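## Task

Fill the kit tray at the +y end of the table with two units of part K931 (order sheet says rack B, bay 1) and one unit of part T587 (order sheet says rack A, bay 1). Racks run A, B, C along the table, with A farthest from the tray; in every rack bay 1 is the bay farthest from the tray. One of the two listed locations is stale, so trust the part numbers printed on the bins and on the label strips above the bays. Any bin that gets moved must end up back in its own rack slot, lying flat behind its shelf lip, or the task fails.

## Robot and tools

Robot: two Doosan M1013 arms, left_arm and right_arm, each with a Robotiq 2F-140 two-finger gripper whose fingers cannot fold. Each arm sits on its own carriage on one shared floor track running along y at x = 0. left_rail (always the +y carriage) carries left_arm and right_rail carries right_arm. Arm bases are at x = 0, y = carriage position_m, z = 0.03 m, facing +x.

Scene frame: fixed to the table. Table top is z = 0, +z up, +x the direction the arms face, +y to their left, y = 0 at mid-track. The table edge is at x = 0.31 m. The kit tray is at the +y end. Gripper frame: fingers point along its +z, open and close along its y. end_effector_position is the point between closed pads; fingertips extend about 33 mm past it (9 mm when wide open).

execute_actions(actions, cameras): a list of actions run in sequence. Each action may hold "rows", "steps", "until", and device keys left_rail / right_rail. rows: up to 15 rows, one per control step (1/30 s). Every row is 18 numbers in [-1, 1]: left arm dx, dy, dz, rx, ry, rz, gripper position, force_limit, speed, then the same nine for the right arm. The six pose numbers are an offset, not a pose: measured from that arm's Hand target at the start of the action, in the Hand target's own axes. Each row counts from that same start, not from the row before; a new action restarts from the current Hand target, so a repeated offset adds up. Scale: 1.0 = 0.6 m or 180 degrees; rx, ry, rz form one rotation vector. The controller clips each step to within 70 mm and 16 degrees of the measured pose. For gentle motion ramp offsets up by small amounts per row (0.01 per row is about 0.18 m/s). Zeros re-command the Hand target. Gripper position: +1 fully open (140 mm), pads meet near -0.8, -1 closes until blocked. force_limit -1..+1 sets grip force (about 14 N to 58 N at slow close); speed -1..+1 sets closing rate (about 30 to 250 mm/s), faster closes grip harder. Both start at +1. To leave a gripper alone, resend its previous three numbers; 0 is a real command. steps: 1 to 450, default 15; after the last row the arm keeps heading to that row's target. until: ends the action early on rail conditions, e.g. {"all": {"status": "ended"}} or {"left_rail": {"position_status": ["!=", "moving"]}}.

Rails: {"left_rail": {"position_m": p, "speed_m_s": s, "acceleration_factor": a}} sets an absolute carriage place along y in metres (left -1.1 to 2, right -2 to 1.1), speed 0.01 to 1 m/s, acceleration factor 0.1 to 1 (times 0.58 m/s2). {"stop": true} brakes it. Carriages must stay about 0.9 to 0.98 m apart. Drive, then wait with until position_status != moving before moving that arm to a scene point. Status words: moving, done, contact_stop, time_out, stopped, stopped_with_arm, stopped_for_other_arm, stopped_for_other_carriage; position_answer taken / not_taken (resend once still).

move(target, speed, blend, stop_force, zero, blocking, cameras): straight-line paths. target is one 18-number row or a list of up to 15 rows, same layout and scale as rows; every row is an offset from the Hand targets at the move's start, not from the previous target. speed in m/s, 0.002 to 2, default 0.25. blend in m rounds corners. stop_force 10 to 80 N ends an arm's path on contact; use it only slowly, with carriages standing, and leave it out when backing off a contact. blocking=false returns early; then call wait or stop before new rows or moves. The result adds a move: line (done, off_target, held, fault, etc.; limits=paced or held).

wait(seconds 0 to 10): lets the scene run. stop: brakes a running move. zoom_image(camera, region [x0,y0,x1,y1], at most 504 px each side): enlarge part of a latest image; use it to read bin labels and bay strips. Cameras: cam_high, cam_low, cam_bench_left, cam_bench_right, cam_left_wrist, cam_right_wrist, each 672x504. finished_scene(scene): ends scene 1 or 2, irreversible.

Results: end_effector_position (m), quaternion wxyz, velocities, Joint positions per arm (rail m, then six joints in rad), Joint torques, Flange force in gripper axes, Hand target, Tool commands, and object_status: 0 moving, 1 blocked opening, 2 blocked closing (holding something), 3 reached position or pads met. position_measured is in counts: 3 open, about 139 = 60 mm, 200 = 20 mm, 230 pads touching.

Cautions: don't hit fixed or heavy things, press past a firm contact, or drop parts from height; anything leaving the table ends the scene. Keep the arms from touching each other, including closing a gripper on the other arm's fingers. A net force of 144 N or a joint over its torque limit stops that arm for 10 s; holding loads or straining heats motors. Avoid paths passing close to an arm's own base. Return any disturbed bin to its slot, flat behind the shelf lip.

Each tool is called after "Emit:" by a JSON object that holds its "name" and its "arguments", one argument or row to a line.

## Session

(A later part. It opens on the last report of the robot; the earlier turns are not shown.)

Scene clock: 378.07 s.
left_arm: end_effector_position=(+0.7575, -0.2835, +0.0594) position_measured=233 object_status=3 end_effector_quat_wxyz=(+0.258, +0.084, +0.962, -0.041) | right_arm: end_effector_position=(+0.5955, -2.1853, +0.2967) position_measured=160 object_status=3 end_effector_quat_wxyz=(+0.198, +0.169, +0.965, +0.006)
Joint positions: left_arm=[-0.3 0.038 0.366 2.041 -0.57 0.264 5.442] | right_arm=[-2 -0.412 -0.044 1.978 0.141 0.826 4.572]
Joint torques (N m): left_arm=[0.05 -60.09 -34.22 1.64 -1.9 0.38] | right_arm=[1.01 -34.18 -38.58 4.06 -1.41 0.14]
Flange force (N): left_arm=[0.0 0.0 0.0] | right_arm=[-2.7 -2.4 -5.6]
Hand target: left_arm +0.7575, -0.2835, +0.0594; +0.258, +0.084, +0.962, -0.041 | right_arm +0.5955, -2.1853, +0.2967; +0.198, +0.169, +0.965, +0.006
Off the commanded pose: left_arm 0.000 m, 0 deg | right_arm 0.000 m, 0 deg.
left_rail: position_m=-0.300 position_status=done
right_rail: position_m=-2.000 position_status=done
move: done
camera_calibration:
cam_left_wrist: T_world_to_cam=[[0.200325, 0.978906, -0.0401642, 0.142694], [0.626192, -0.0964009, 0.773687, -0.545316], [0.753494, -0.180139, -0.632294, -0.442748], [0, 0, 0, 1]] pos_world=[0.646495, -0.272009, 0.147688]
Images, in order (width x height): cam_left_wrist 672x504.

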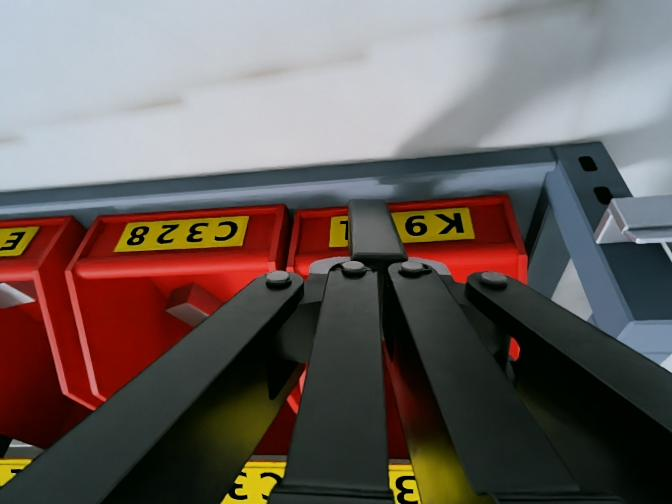

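Emit:
{"name": "move", "arguments": {
  "target": [0.15,-0.035,-0.1,0,0,0,-1,0,0,0,0,0,0,0,0,-0.25,-0.1,-1],
  "speed": 0.1,
  "cameras": ["cam_left_wrist"]
}}

Emit:
{"name": "move", "arguments": {
  "target": [0.0,0.2,-0.25,0,0.12,0,-1,0,0,0,0,0,0,0,0,-0.25,-0.1,-1],
  "cameras": ["cam_left_wrist","cam_high"]
}}

Emit:
{"name": "move", "arguments": {
  "target": [-0.2,0,0,0,0,0,-1,0,0,0,0,0,0,0,0,-0.25,-0.1,-1],
  "cameras": ["cam_left_wrist","cam_high"]
}}

Emit:
{"name": "zoom_image", "arguments": {
  "camera": "cam_high",
  "region": [80, 310, 280, 490]
}}

Scene clock: 381.30 s.
left_arm: end_effector_position=(+0.6476, -0.2841, +0.0667) position_measured=233 object_status=3 end_effector_quat_wxyz=(+0.258, +0.084, +0.962, -0.041) | right_arm: end_effector_position=(+0.5955, -2.1853, +0.2967) position_measured=160 object_status=3 end_effector_quat_wxyz=(+0.198, +0.169, +0.965, +0.006)
Joint positions: left_arm=[-0.3 0.045 0.219 2.241 -0.704 0.225 5.587] | right_arm=[-2 -0.412 -0.044 1.978 0.141 0.826 4.572]
Joint torques (N m): left_arm=[1.95 -44.36 -27.78 1.65 -0.2 0.29] | right_arm=[0.9 -34.18 -38.69 4 -1.42 0.16]
Flange force (N): left_arm=[0.0 0.0 0.0] | right_arm=[-2.5 -2.4 -5.4]
Hand target: left_arm +0.6476, -0.2841, +0.0667; +0.258, +0.084, +0.962, -0.041 | right_arm +0.5955, -2.1853, +0.2967; +0.198, +0.169, +0.965, +0.006
Off the commanded pose: left_arm 0.000 m, 0 deg | right_arm 0.000 m, 0 deg.
left_rail: position_m=-0.300 position_status=done
right_rail: position_m=-2.000 position_status=done
move: done
camera_calibration:
cam_left_wrist: T_world_to_cam=[[0.20034, 0.978902, -0.0401768, 0.165583], [0.626238, -0.0964122, 0.773647, -0.482225], [0.753452, -0.180153, -0.632341, -0.355405], [0, 0, 0, 1]] pos_world=[0.536595, -0.272609, 0.154988]
Images, in order (width x height): cam_left_wrist 672x504.

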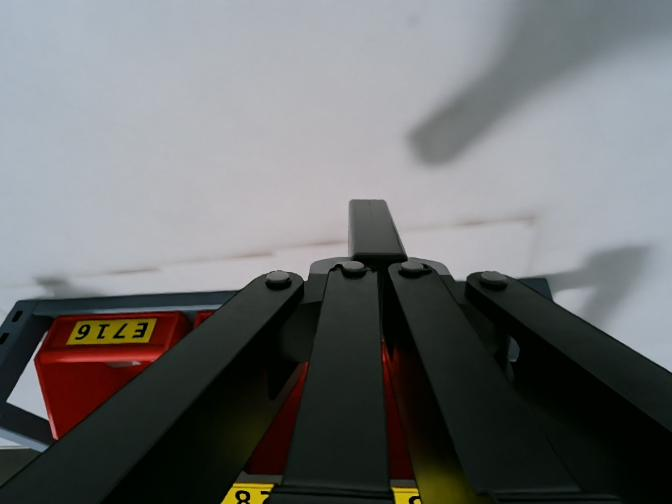

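Scene clock: 382.50 s.
left_arm: end_effector_position=(+0.5962, -0.1479, +0.1920) position_measured=233 object_status=3 end_effector_quat_wxyz=(+0.073, +0.090, +0.993, -0.024) | right_arm: end_effector_position=(+0.5955, -2.1853, +0.2967) position_measured=160 object_status=3 end_effector_quat_wxyz=(+0.198, +0.169, +0.965, +0.006)
Joint positions: left_arm=[-0.3 0.245 0.143 1.943 -0.117 0.936 5.202] | right_arm=[-2 -0.412 -0.044 1.978 0.141 0.826 4.572]
Joint torques (N m): left_arm=[1.78 -47.78 -38.87 3.36 0.32 0.34] | right_arm=[0.82 -34.31 -38.48 4 -1.43 0.16]
Flange force (N): left_arm=[6.9 -8.2 -0.6] | right_arm=[-2.8 -2.1 -5.8]
Hand target: left_arm +0.5962, -0.1479, +0.1920; +0.073, +0.091, +0.993, -0.024 | right_arm +0.5955, -2.1853, +0.2967; +0.198, +0.169, +0.965, +0.006
Off the commanded pose: left_arm 0.000 m, 0 deg | right_arm 0.000 m, 0 deg.
left_rail: position_m=-0.300 position_status=done
right_rail: position_m=-2.000 position_status=done
move: done
camera_calibration:
cam_left_wrist: T_world_to_cam=[[0.197245, 0.979262, -0.046265, 0.0506406], [0.860718, -0.15039, 0.486361, -0.626418], [0.469317, -0.135754, -0.872532, 0.00921483], [0, 0, 0, 1]] pos_world=[0.524856, -0.142546, 0.315049]
Images, in order (width x height): cam_high 672x504, cam_left_wrist 672x504.

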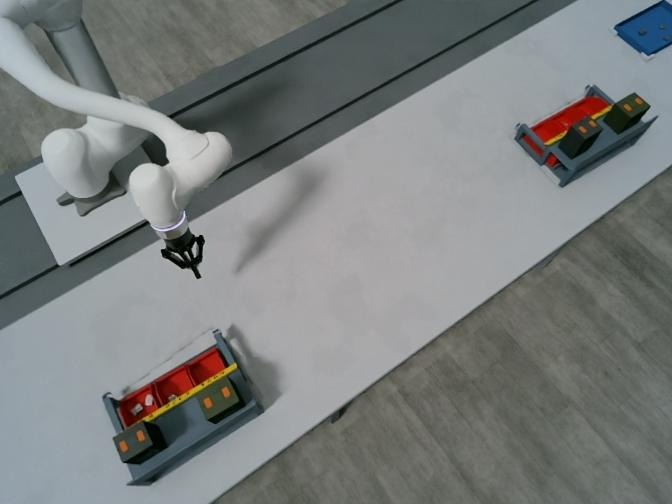

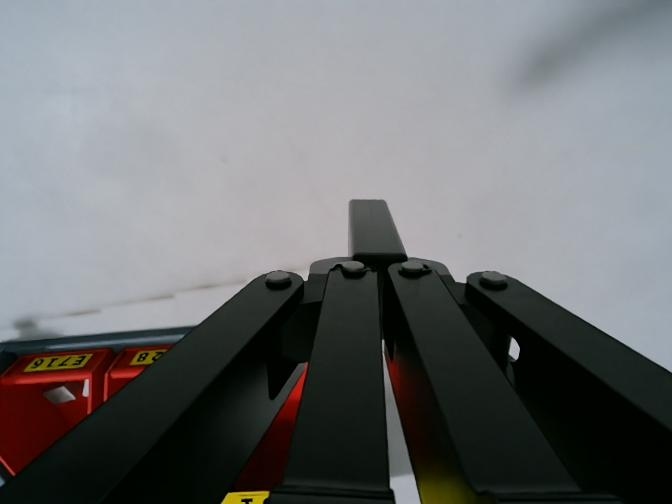

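Scene clock: 383.37 s.
left_arm: end_effector_position=(+0.7129, -0.1690, +0.2100) position_measured=233 object_status=3 end_effector_quat_wxyz=(+0.073, +0.091, +0.993, -0.024) | right_arm: end_effector_position=(+0.5955, -2.1853, +0.2967) position_measured=160 object_status=3 end_effector_quat_wxyz=(+0.198, +0.169, +0.965, +0.006)
Joint positions: left_arm=[-0.3 0.173 0.289 1.722 -0.101 1.004 5.116] | right_arm=[-2 -0.412 -0.044 1.978 0.141 0.826 4.572]
Joint torques (N m): left_arm=[1.98 -63.36 -40.39 3.6 0.35 0.33] | right_arm=[0.73 -34.31 -38.5 4.04 -1.44 0.16]
Flange force (N): left_arm=[8.7 -7.9 -1.1] | right_arm=[-2.9 -2.2 -5.6]
Hand target: left_arm +0.7130, -0.1690, +0.2100; +0.073, +0.091, +0.993, -0.024 | right_arm +0.5955, -2.1853, +0.2967; +0.198, +0.169, +0.965, +0.006
Off the commanded pose: left_arm 0.000 m, 0 deg | right_arm 0.000 m, 0 deg.
left_rail: position_m=-0.300 position_status=done
right_rail: position_m=-2.000 position_status=done
move: done
camera_calibration:
cam_left_wrist: T_world_to_cam=[[0.197334, 0.979246, -0.046214, 0.0490211], [0.860698, -0.150491, 0.486366, -0.738883], [0.469318, -0.135753, -0.872532, -0.0327602], [0, 0, 0, 1]] pos_world=[0.641656, -0.163646, 0.333049]
Images, in order (width x height): cam_high 672x504, cam_left_wrist 672x504.

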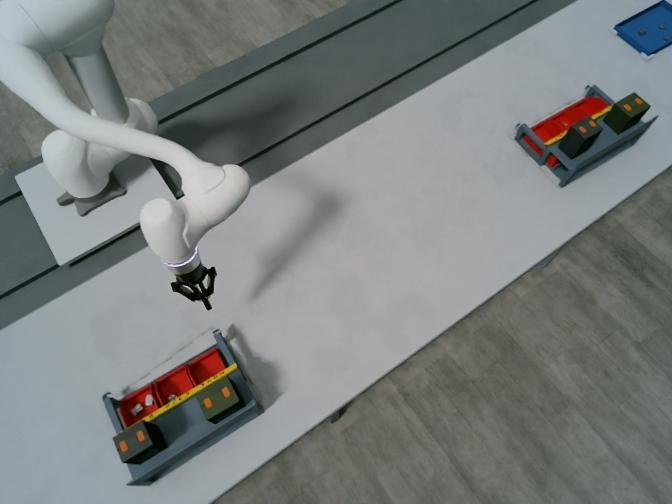

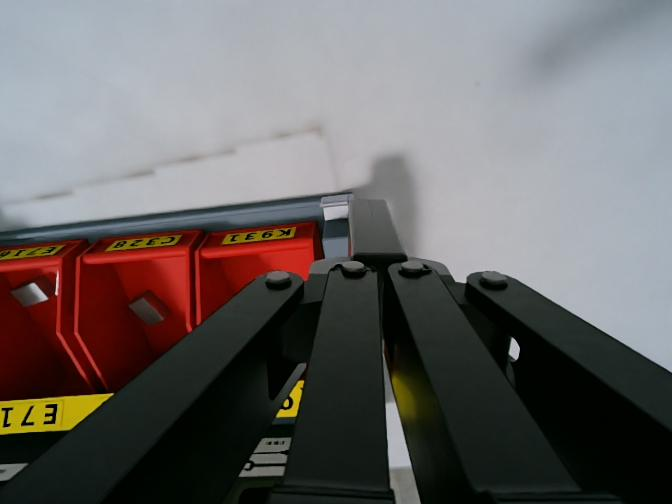

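Scaled by 2.520 from the camera's 672x504 image, which has a finer 960x720 frame.

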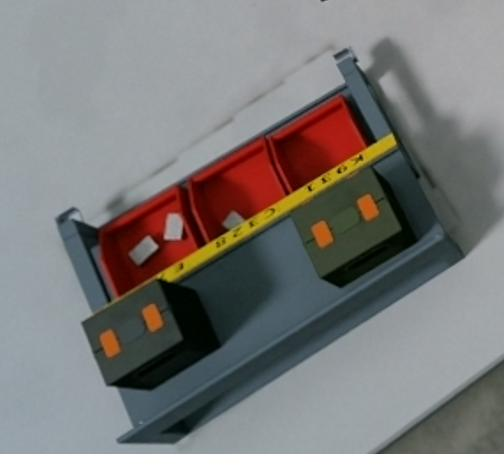

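Emit:
{"name": "finished_scene", "arguments": {
  "scene": 2
}}

The scene is finished: the task was done.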